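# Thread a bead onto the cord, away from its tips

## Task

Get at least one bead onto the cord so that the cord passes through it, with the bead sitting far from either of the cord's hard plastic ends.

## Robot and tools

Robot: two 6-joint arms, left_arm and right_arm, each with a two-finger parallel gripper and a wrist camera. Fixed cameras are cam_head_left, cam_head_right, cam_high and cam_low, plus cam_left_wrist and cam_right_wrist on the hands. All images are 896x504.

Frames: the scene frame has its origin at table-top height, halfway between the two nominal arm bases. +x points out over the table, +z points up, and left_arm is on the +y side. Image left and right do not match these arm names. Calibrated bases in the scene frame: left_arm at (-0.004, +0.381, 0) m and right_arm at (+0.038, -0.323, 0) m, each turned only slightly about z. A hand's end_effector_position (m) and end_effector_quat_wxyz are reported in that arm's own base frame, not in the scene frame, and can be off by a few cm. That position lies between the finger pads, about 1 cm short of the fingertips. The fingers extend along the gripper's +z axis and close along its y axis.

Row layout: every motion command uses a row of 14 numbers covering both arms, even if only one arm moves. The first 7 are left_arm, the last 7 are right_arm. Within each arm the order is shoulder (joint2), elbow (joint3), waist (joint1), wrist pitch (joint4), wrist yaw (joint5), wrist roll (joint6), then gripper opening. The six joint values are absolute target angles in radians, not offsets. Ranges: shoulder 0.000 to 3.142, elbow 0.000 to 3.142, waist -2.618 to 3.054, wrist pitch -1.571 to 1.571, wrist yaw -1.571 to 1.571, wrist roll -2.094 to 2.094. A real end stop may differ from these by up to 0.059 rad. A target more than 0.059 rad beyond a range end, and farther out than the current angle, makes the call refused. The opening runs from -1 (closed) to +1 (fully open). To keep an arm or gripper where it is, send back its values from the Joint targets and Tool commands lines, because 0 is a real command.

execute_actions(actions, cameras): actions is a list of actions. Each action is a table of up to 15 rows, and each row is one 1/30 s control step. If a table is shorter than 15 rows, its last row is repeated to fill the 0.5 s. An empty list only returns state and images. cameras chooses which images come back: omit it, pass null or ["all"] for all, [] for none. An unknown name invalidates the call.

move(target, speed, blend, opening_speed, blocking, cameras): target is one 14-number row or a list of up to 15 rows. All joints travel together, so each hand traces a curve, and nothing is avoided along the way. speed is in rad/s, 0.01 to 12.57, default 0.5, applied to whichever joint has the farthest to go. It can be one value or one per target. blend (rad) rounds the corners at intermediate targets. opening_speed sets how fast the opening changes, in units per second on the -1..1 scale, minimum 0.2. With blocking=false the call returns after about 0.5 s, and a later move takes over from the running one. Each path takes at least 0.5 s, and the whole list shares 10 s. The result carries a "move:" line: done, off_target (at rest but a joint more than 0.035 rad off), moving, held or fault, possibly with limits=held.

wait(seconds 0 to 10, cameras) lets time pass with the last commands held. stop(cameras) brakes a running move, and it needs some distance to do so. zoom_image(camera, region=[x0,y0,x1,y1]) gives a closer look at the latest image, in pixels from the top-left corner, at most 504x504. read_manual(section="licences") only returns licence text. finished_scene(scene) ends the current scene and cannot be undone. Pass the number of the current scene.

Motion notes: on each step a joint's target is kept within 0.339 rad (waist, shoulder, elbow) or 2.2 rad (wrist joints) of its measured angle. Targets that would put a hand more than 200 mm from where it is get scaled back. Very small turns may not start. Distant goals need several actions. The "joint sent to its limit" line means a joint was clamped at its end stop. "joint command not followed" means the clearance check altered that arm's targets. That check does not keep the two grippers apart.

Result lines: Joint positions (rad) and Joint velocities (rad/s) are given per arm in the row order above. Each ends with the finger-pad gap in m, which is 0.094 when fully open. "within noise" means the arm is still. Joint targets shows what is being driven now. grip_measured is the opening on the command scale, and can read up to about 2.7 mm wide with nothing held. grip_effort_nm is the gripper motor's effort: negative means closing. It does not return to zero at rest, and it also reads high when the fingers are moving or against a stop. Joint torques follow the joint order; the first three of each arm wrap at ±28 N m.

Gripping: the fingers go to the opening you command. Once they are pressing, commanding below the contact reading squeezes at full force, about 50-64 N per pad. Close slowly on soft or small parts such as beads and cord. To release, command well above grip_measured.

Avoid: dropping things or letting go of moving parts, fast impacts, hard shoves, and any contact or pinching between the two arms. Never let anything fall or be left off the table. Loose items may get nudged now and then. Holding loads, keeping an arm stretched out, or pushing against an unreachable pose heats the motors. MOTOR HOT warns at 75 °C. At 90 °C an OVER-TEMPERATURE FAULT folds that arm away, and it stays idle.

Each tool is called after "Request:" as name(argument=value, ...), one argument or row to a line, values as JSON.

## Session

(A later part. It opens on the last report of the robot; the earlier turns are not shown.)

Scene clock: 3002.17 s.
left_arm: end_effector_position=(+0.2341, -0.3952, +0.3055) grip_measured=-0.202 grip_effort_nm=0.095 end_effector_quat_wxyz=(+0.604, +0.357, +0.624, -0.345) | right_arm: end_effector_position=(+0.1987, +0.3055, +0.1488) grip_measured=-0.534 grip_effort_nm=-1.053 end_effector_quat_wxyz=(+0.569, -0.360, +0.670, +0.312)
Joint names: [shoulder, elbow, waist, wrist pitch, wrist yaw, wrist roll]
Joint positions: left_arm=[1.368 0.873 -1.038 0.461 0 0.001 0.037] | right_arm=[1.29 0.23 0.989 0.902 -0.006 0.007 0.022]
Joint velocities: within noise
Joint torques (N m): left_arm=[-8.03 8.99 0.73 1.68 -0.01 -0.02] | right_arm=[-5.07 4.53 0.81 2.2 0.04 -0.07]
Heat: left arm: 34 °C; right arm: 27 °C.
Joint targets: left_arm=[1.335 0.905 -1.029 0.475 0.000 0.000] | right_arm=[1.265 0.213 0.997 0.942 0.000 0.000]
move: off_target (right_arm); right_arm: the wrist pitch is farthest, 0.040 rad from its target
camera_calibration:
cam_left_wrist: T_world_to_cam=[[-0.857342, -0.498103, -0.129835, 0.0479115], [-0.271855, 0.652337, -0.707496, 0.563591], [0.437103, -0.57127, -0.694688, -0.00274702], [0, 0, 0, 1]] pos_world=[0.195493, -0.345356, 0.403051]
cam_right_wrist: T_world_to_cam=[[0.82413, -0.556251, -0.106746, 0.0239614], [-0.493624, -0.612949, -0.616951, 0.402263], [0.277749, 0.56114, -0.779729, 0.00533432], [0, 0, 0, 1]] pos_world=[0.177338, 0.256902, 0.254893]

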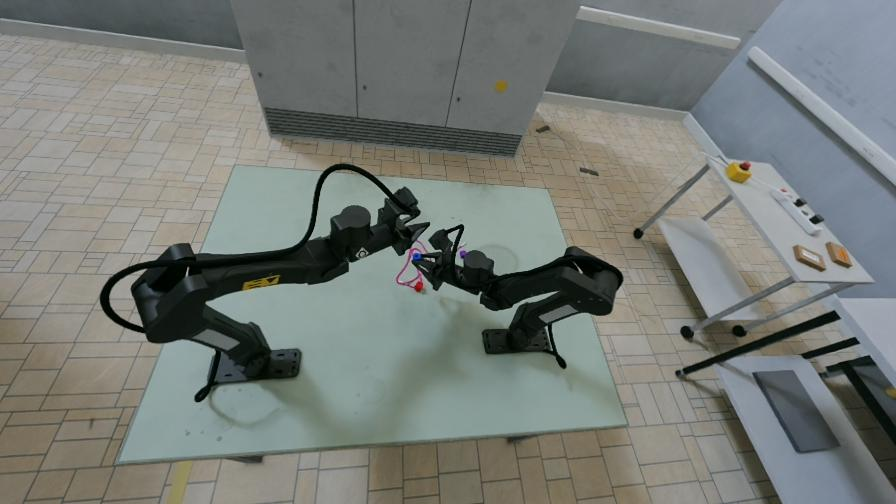

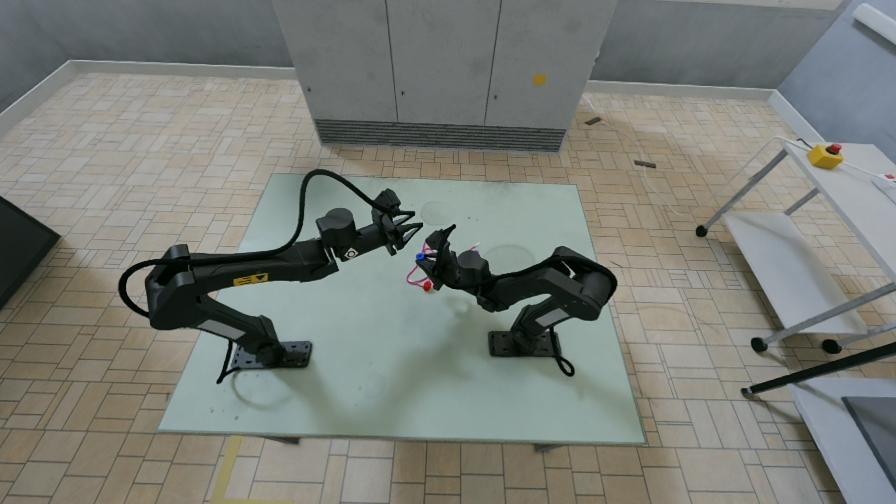

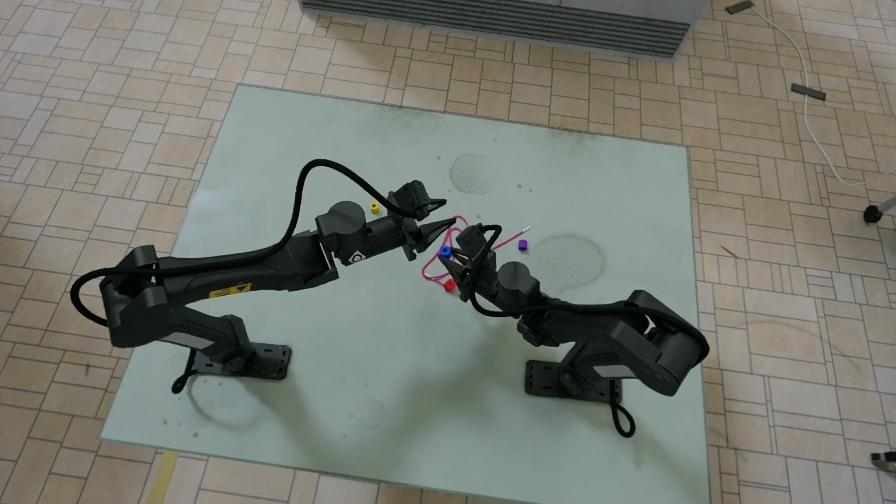

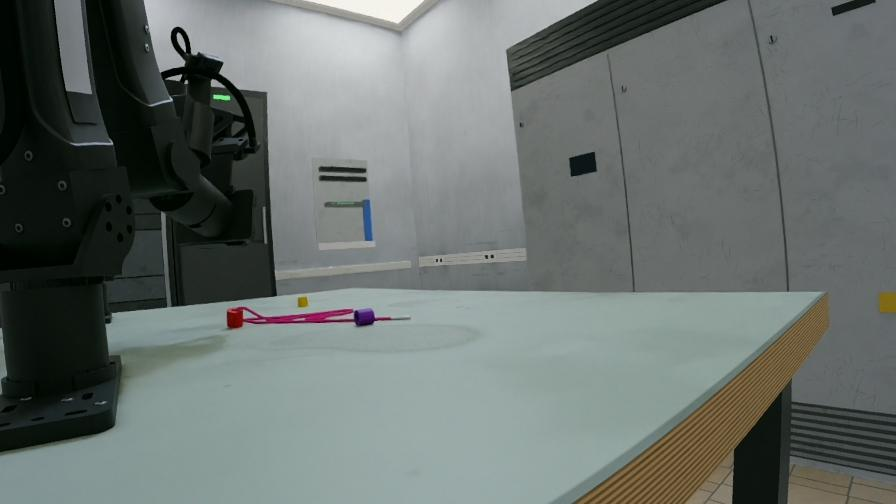

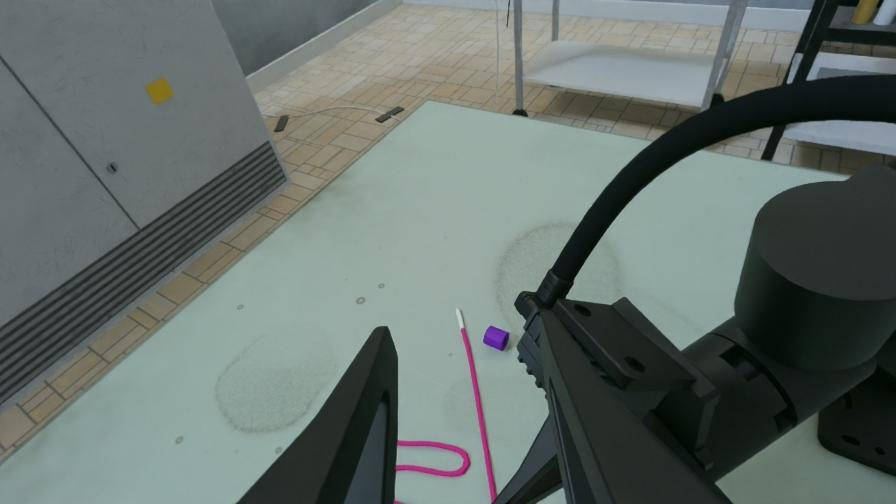

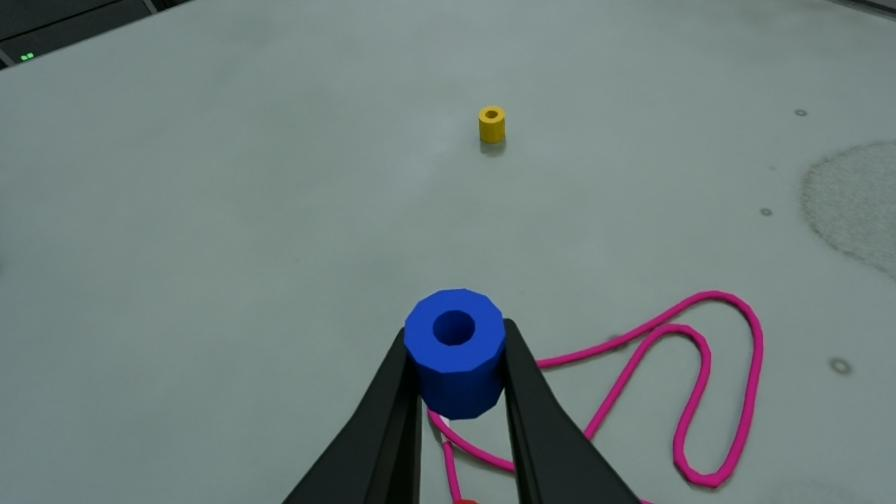

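Request:
move(
  target=[
    [1.335, 0.905, -1.029, 0.475, 0.0, 0.0, -0.2, 1.45, 0.76, 0.86, -0.10, 0.0, 0.23, -0.75],
    [1.335, 0.905, -1.029, 0.475, 0.0, 0.0, -0.2, 1.60, 1.285, 0.712, -1.213, 0.0, 0.450, -0.75],
    [1.335, 0.905, -1.029, 0.475, 0.0, 0.0, -0.2, 1.740, 1.012, 0.712, -0.864, 0.0, 0.450, -0.75],
    [1.335, 0.905, -1.029, 0.475, 0.0, 0.0, -0.2, 1.740, 1.012, 0.712, -0.864, 0.0, 0.450, 0.1],
    [1.335, 0.905, -1.029, 0.475, 0.0, 0.0, -0.2, 1.60, 1.285, 0.650, -1.213, 0.0, 0.450, 0.1],
  ],
  speed=[0.5, 0.5, 0.2, 0.2, 0.4],
  blend=[0.1, 0.02, 0, 0, 0],
  opening_speed=0.5,
)

Request:
zoom_image(
  camera="cam_high",
  region=[400, 200, 560, 310],
)

Scene clock: 3064.07 s.
left_arm: end_effector_position=(+0.2341, -0.3952, +0.3054) grip_measured=-0.202 grip_effort_nm=0.100 end_effector_quat_wxyz=(+0.604, +0.357, +0.624, -0.345) | right_arm: end_effector_position=(+0.2230, +0.1746, +0.0991) grip_measured=+0.097 grip_effort_nm=0.134 end_effector_quat_wxyz=(-0.004, -0.107, +0.994, +0.000)
Joint names: [shoulder, elbow, waist, wrist pitch, wrist yaw, wrist roll]
Joint positions: left_arm=[1.368 0.873 -1.038 0.461 0 0.001 0.037] | right_arm=[1.628 1.25 0.658 -1.199 -0.005 0.444 0.052]
Joint velocities: within noise
Joint torques (N m): left_arm=[-8.05 8.98 0.72 1.68 -0.02 -0.02] | right_arm=[-8.79 8.68 -0.66 -0.12 0.04 0.08]
Heat: left arm: 33 °C; right arm: 29 °C.
Joint targets: left_arm=[1.335 0.905 -1.029 0.475 0.000 0.000] | right_arm=[1.600 1.285 0.650 -1.213 0.000 0.450]
move: done; target 4's new numbers were sent with right_arm's wrist pitch 0.042 rad from that target
camera_calibration:
cam_left_wrist: T_world_to_cam=[[-0.857323, -0.498139, -0.129829, 0.0478798], [-0.272074, 0.652569, -0.707198, 0.563524], [0.437005, -0.570974, -0.694993, -0.00257257], [0, 0, 0, 1]] pos_world=[0.195493, -0.345356, 0.402951]
cam_right_wrist: T_world_to_cam=[[0.112671, -0.993632, -0.000948845, 0.150408], [-0.726294, -0.0830086, 0.682354, 0.133945], [-0.678087, -0.0761926, -0.731022, 0.352798], [0, 0, 0, 1]] pos_world=[0.319564, 0.18745, 0.166648]

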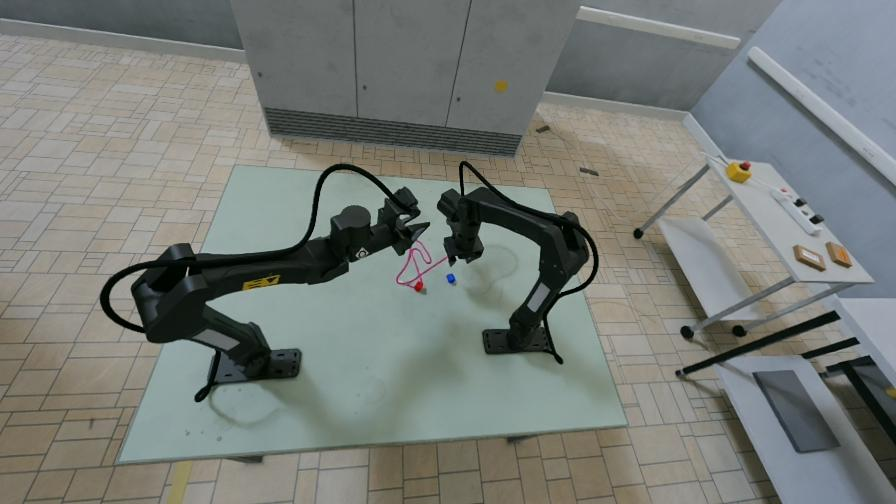

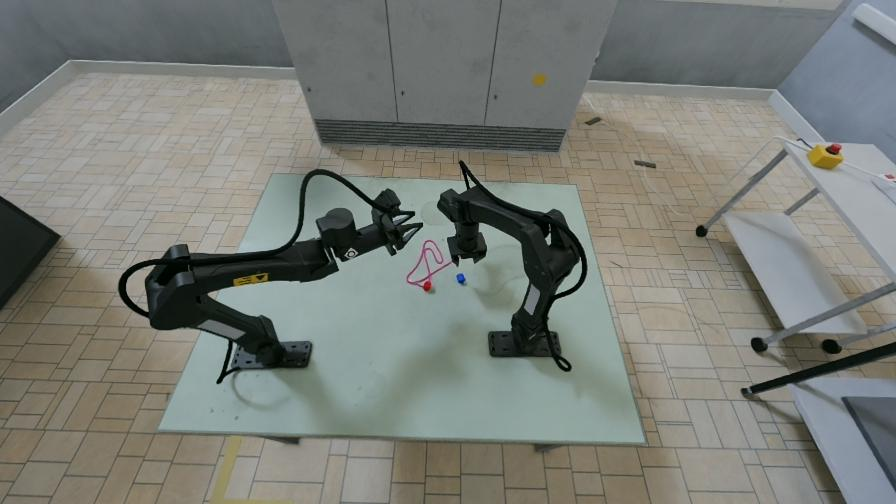

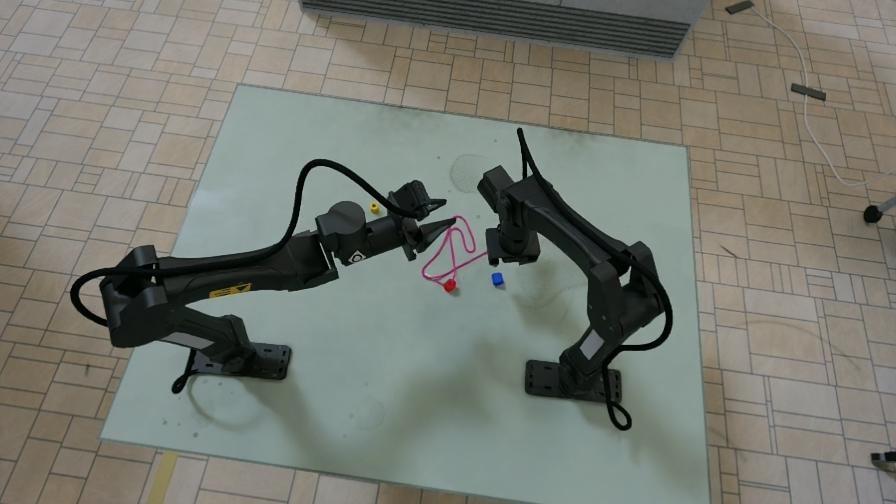

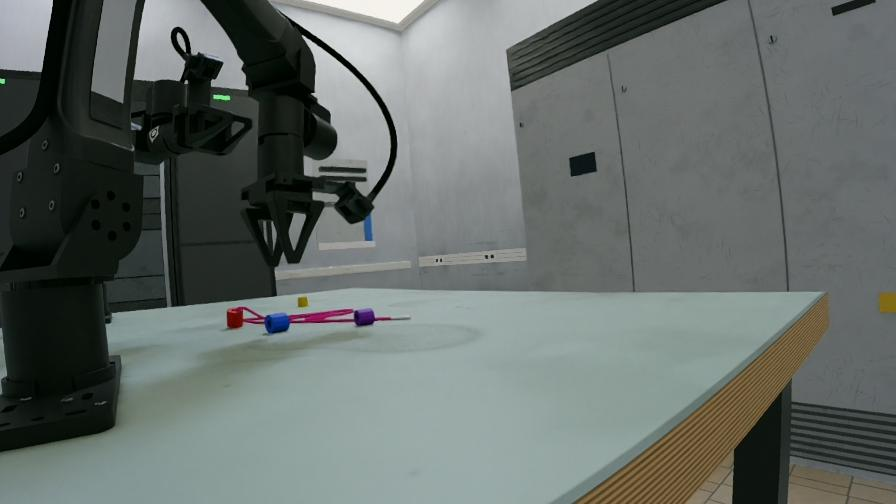

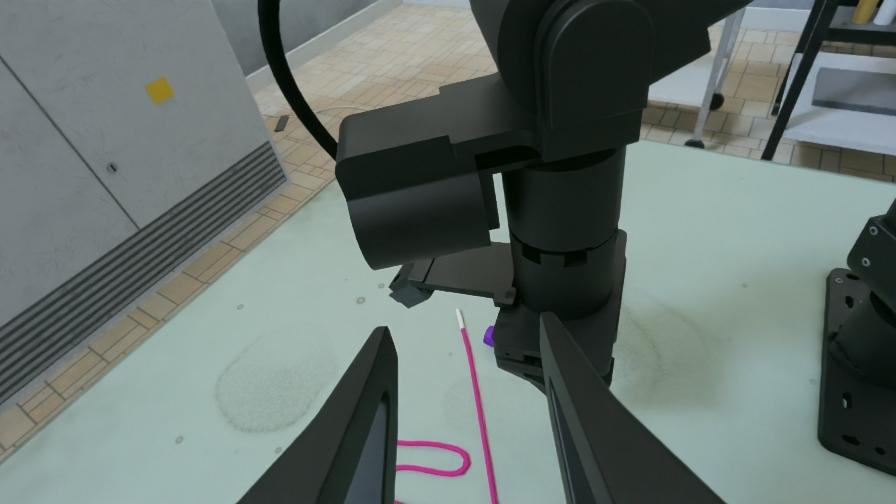

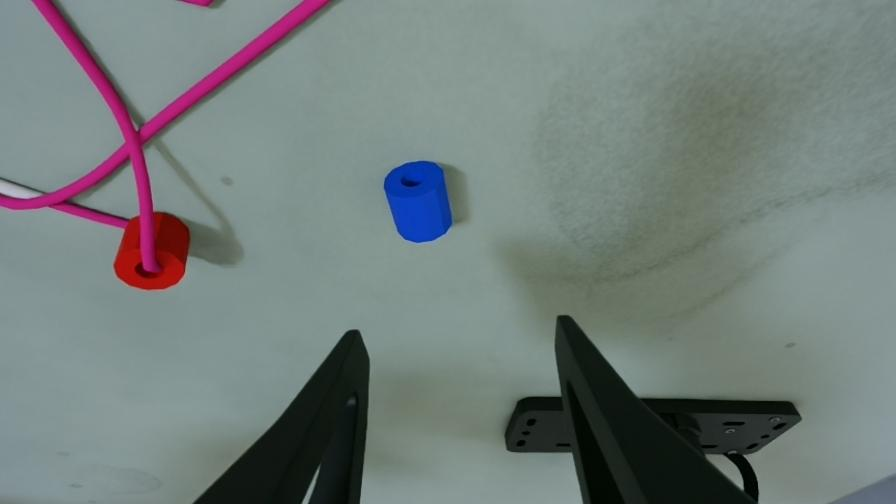

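Scaled by 3.150 from the camera's 896x504 image, which has a finer 1280x720 frame.

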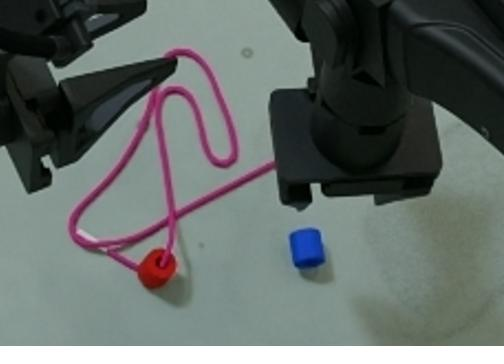

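Request:
move(
  target=[
    [2.39, 2.30, -0.93, -1.46, 0.0, -0.30, -0.2, 0.60, 0.25, 0.45, -0.15, 0.0, 0.0, 0.1],
  ],
  speed=0.6,
  cameras=["cam_left_wrist", "cam_low", "cam_high"],
)

Scene clock: 3085.27 s.
left_arm: end_effector_position=(+0.2749, -0.3733, +0.0898) grip_measured=-0.202 grip_effort_nm=0.100 end_effector_quat_wxyz=(+0.008, +0.316, +0.949, -0.005) | right_arm: end_effector_position=(+0.2405, +0.1208, +0.1180) grip_measured=+0.097 grip_effort_nm=0.129 end_effector_quat_wxyz=(+0.482, -0.196, +0.846, +0.116)
Joint names: [shoulder, elbow, waist, wrist pitch, wrist yaw, wrist roll]
Joint positions: left_arm=[2.37 2.271 -0.938 -1.452 0 -0.295 0.037] | right_arm=[0.614 0.269 0.458 -0.189 -0.005 0.007 0.052]
Joint velocities: within noise
Joint torques (N m): left_arm=[-10.85 7.54 0.68 0.26 -0.01 -0.04] | right_arm=[-0.61 5.96 -0.7 2 0.04 -0.04]
Heat: left arm: 32 °C; right arm: 27 °C.
Joint targets: left_arm=[2.390 2.300 -0.930 -1.460 0.000 -0.300] | right_arm=[0.600 0.250 0.450 -0.150 0.000 0.000]
move: off_target (right_arm); right_arm: the wrist pitch is farthest, 0.039 rad from its target
camera_calibration:
cam_left_wrist: T_world_to_cam=[[-0.698133, -0.715951, 0.00490076, -0.0713473], [-0.534361, 0.525593, 0.661975, 0.30953], [-0.476518, 0.459528, -0.74951, 0.482969], [0, 0, 0, 1]] pos_world=[0.345734, -0.435705, 0.157439]
Images, in order (width x height): cam_high 896x504, cam_low 896x504, cam_left_wrist 896x504.

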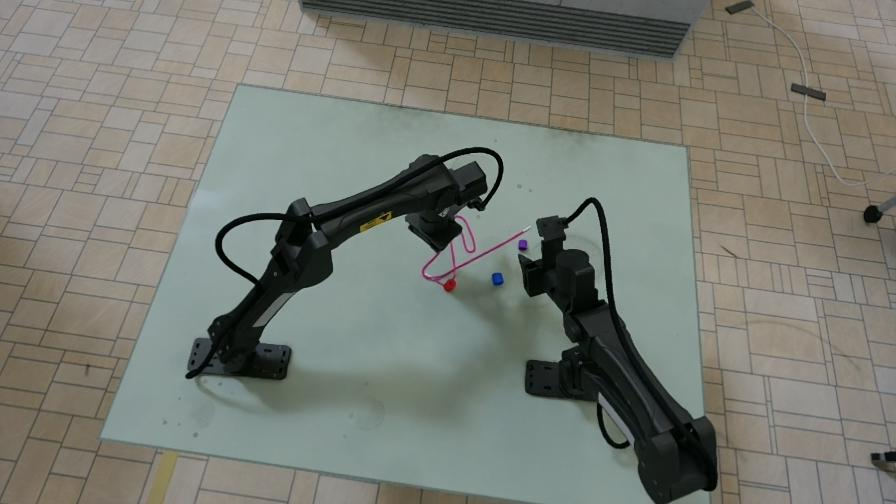

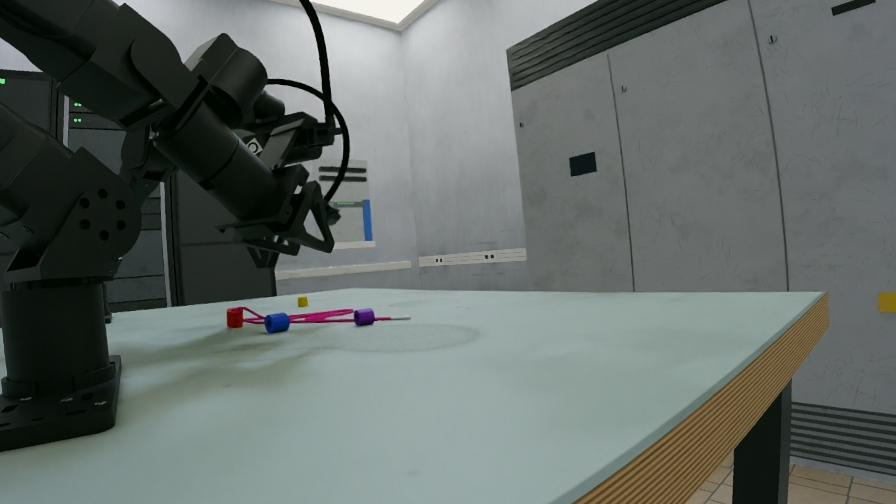

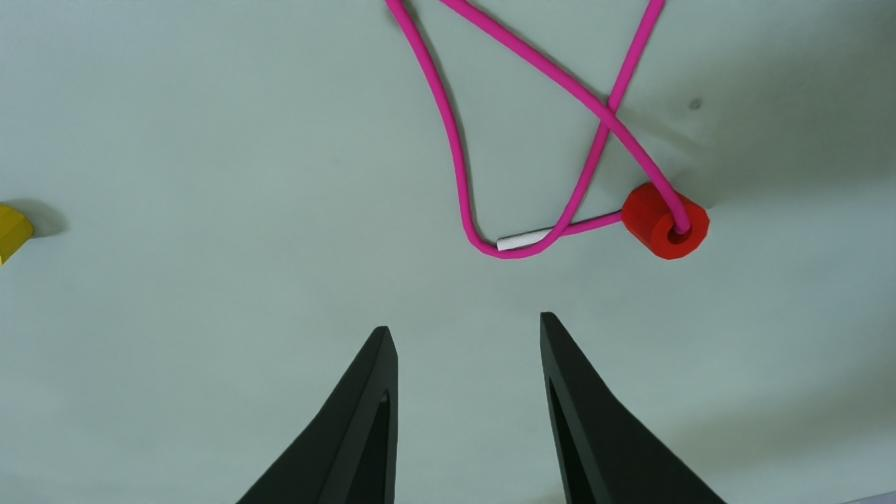

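Request:
move(
  target=[
    [2.41, 2.022, -0.93, -1.192, 0.0, -0.30, -0.2, 0.60, 0.25, 0.45, -0.15, 0.0, 0.0, 0.1],
  ],
  speed=0.2,
  cameras=["cam_left_wrist", "cam_low"],
)

Request:
zoom_image(
  camera="cam_low",
  region=[200, 220, 340, 340],
)

Scene clock: 3100.70 s.
left_arm: end_effector_position=(+0.2742, -0.3724, +0.0191) grip_measured=-0.202 grip_effort_nm=0.100 end_effector_quat_wxyz=(+0.000, +0.316, +0.949, +0.001) | right_arm: end_effector_position=(+0.2405, +0.1208, +0.1181) grip_measured=+0.097 grip_effort_nm=0.134 end_effector_quat_wxyz=(+0.482, -0.196, +0.846, +0.116)
Joint names: [shoulder, elbow, waist, wrist pitch, wrist yaw, wrist roll]
Joint positions: left_arm=[2.389 2.024 -0.938 -1.207 0 -0.296 0.037] | right_arm=[0.614 0.269 0.458 -0.188 -0.005 0.007 0.052]
Joint velocities: within noise
Joint torques (N m): left_arm=[-11 5.09 0.69 0.46 -0.01 -0.05] | right_arm=[-0.57 6 -0.72 1.99 0.04 -0.07]
Heat: left arm: 31 °C; right arm: 31 °C.
Joint targets: left_arm=[2.410 2.022 -0.930 -1.192 0.000 -0.300] | right_arm=[0.600 0.250 0.450 -0.150 0.000 0.000]
move: off_target (right_arm); right_arm: the wrist pitch is farthest, 0.038 rad from its target
camera_calibration:
cam_left_wrist: T_world_to_cam=[[-0.697849, -0.716244, 0.00140048, -0.0709249], [-0.526262, 0.514071, 0.677332, 0.348693], [-0.485855, 0.471939, -0.735676, 0.4362], [0, 0, 0, 1]] pos_world=[0.345939, -0.435912, 0.0848203]
Images, in order (width x height): cam_low 896x504, cam_left_wrist 896x504.

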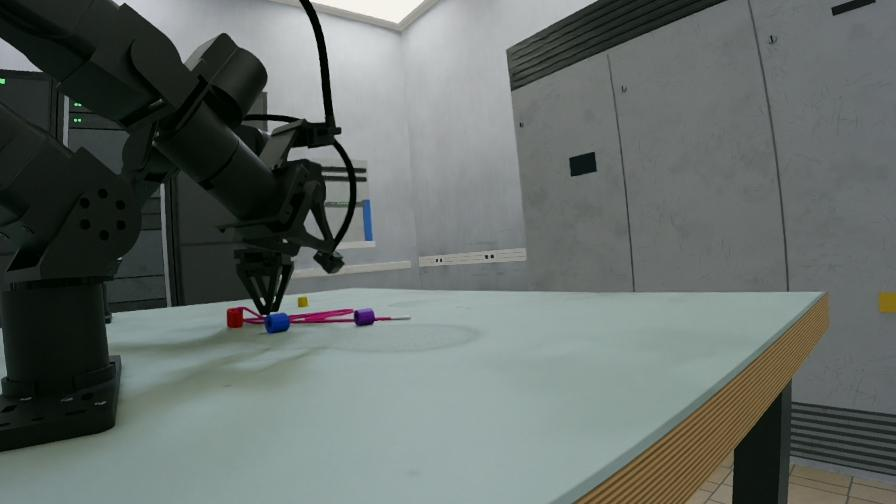

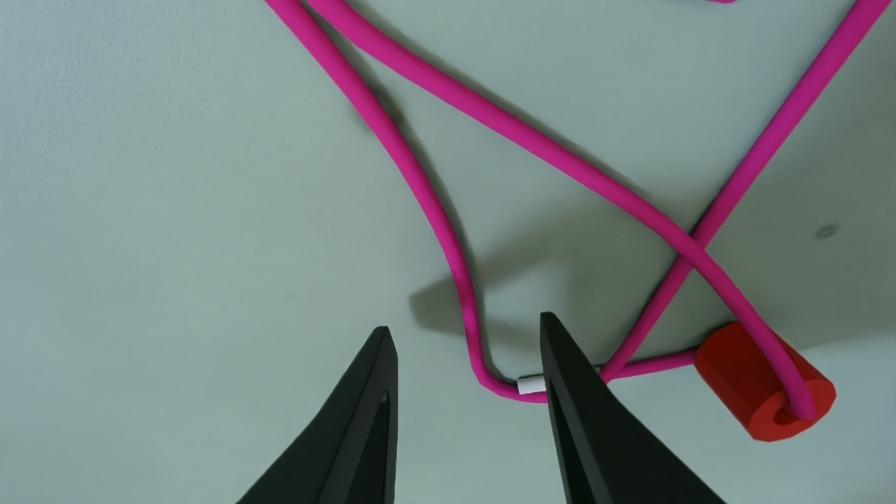

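Scaled by 3.600 from the camera's 896x504 image, which has a finer 1280x720 frame.

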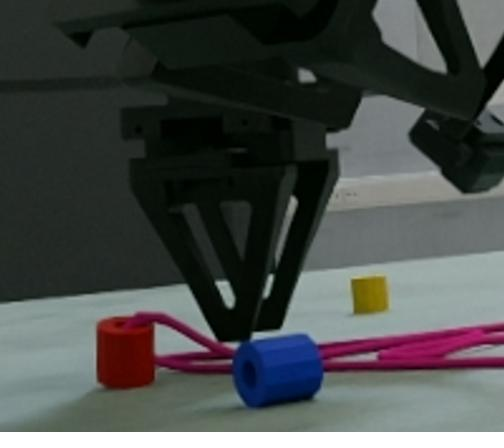

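Request:
move(
  target=[
    [2.420, 2.003, -0.93, -1.163, 0.0, -0.30, -0.2, 0.60, 0.25, 0.45, -0.15, 0.0, 0.0, 0.1],
  ],
  speed=0.1,
  cameras=["cam_left_wrist", "cam_low"],
)

Request:
zoom_image(
  camera="cam_low",
  region=[200, 240, 320, 340],
)

Request:
zoom_image(
  camera="cam_left_wrist",
  region=[340, 240, 600, 440],
)

Scene clock: 3112.67 s.
left_arm: end_effector_position=(+0.2750, -0.3735, +0.0111) grip_measured=-0.202 grip_effort_nm=0.100 end_effector_quat_wxyz=(+0.001, +0.316, +0.949, +0.000) | right_arm: end_effector_position=(+0.2405, +0.1208, +0.1181) grip_measured=+0.097 grip_effort_nm=0.129 end_effector_quat_wxyz=(+0.482, -0.196, +0.846, +0.116)
Joint names: [shoulder, elbow, waist, wrist pitch, wrist yaw, wrist roll]
Joint positions: left_arm=[2.397 2.006 -0.938 -1.178 0 -0.296 0.037] | right_arm=[0.614 0.269 0.458 -0.188 -0.005 0.007 0.052]
Joint velocities: within noise
Joint torques (N m): left_arm=[-10.86 5 0.68 0.45 -0.01 -0.05] | right_arm=[-0.64 5.94 -0.72 2 0.03 -0.05]
Heat: left arm: 30 °C; right arm: 32 °C.
Joint targets: left_arm=[2.420 2.003 -0.930 -1.163 0.000 -0.300] | right_arm=[0.600 0.250 0.450 -0.150 0.000 0.000]
move: off_target (right_arm); right_arm: the wrist pitch is farthest, 0.038 rad from its target
camera_calibration:
cam_left_wrist: T_world_to_cam=[[-0.697798, -0.716292, 0.00194396, -0.0712204], [-0.527506, 0.515718, 0.675109, 0.356074], [-0.484578, 0.470064, -0.737715, 0.430075], [0, 0, 0, 1]] pos_world=[0.346539, -0.436811, 0.077023]
Images, in order (width x height): cam_low 896x504, cam_left_wrist 896x504.

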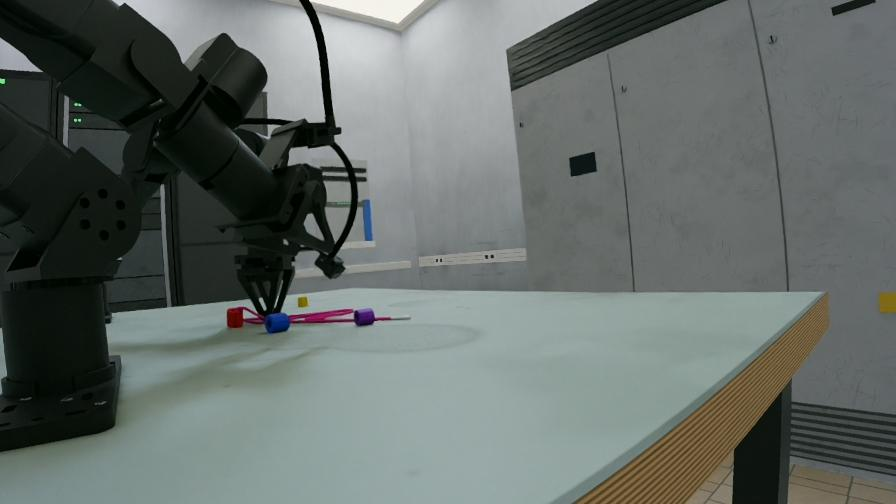

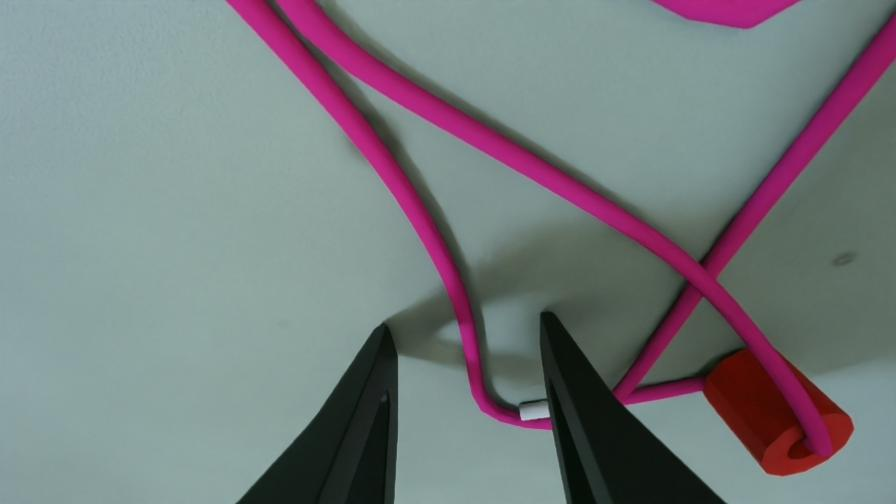

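Scaled by 4.200 from the camera's 896x504 image, which has a finer 1280x720 frame.

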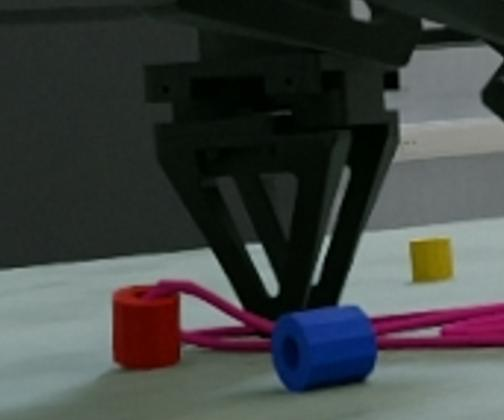

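Scaled by 1.938 from the camera's 896x504 image, which has a finer 1280x720 frame.

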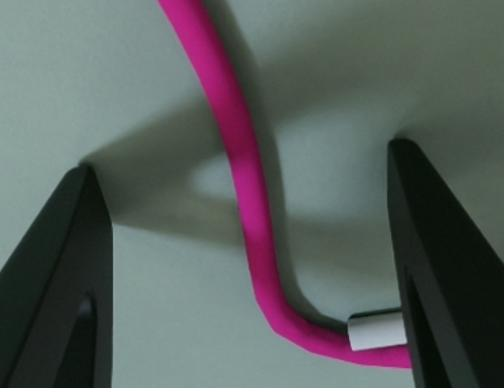

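Request:
move(
  target=[
    [2.37,2.27,-0.93,-1.45,0,-0.30,-0.2,0.60,0.25,0.45,-0.15,0,0,0.1],
    [1.6,1.8,-0.93,-1.45,0,-0.30,-0.2,0.60,0.25,0.45,-0.15,0,0,0.1],
  ],
  speed=0.4,
  cameras=["cam_high"],
)

Scene clock: 3204.37 s.
left_arm: end_effector_position=(+0.2006, -0.2719, +0.2468) grip_measured=-0.202 grip_effort_nm=0.100 end_effector_quat_wxyz=(+0.121, +0.312, +0.938, -0.085) | right_arm: end_effector_position=(+0.2406, +0.1209, +0.1182) grip_measured=+0.097 grip_effort_nm=0.129 end_effector_quat_wxyz=(+0.482, -0.196, +0.846, +0.116)
Joint names: [shoulder, elbow, waist, wrist pitch, wrist yaw, wrist roll]
Joint positions: left_arm=[1.627 1.804 -0.938 -1.451 0 -0.296 0.037] | right_arm=[0.614 0.269 0.458 -0.188 -0.005 0.007 0.052]
Joint velocities: within noise
Joint torques (N m): left_arm=[-8.5 4.9 0.68 0.75 -0.02 -0.05] | right_arm=[-0.62 5.93 -0.75 2.02 0.03 -0.08]
Heat: left arm: 31 °C; right arm: 36 °C.
Joint targets: left_arm=[1.600 1.800 -0.930 -1.450 0.000 -0.300] | right_arm=[0.600 0.250 0.450 -0.150 0.000 0.000]
move: off_target (right_arm); right_arm: the wrist pitch is farthest, 0.038 rad from its target
Images, in order (width x height): cam_high 896x504.

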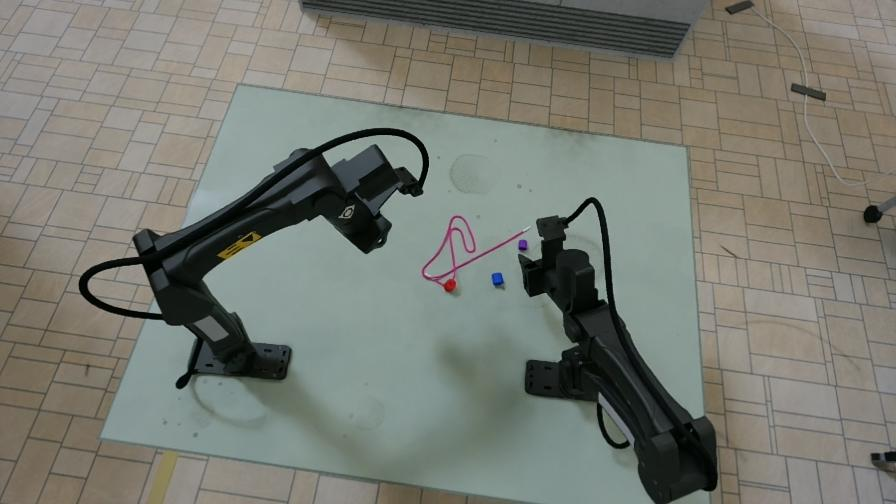

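Request:
finished_scene(
  scene=1,
)

The scene is finished: the task was done.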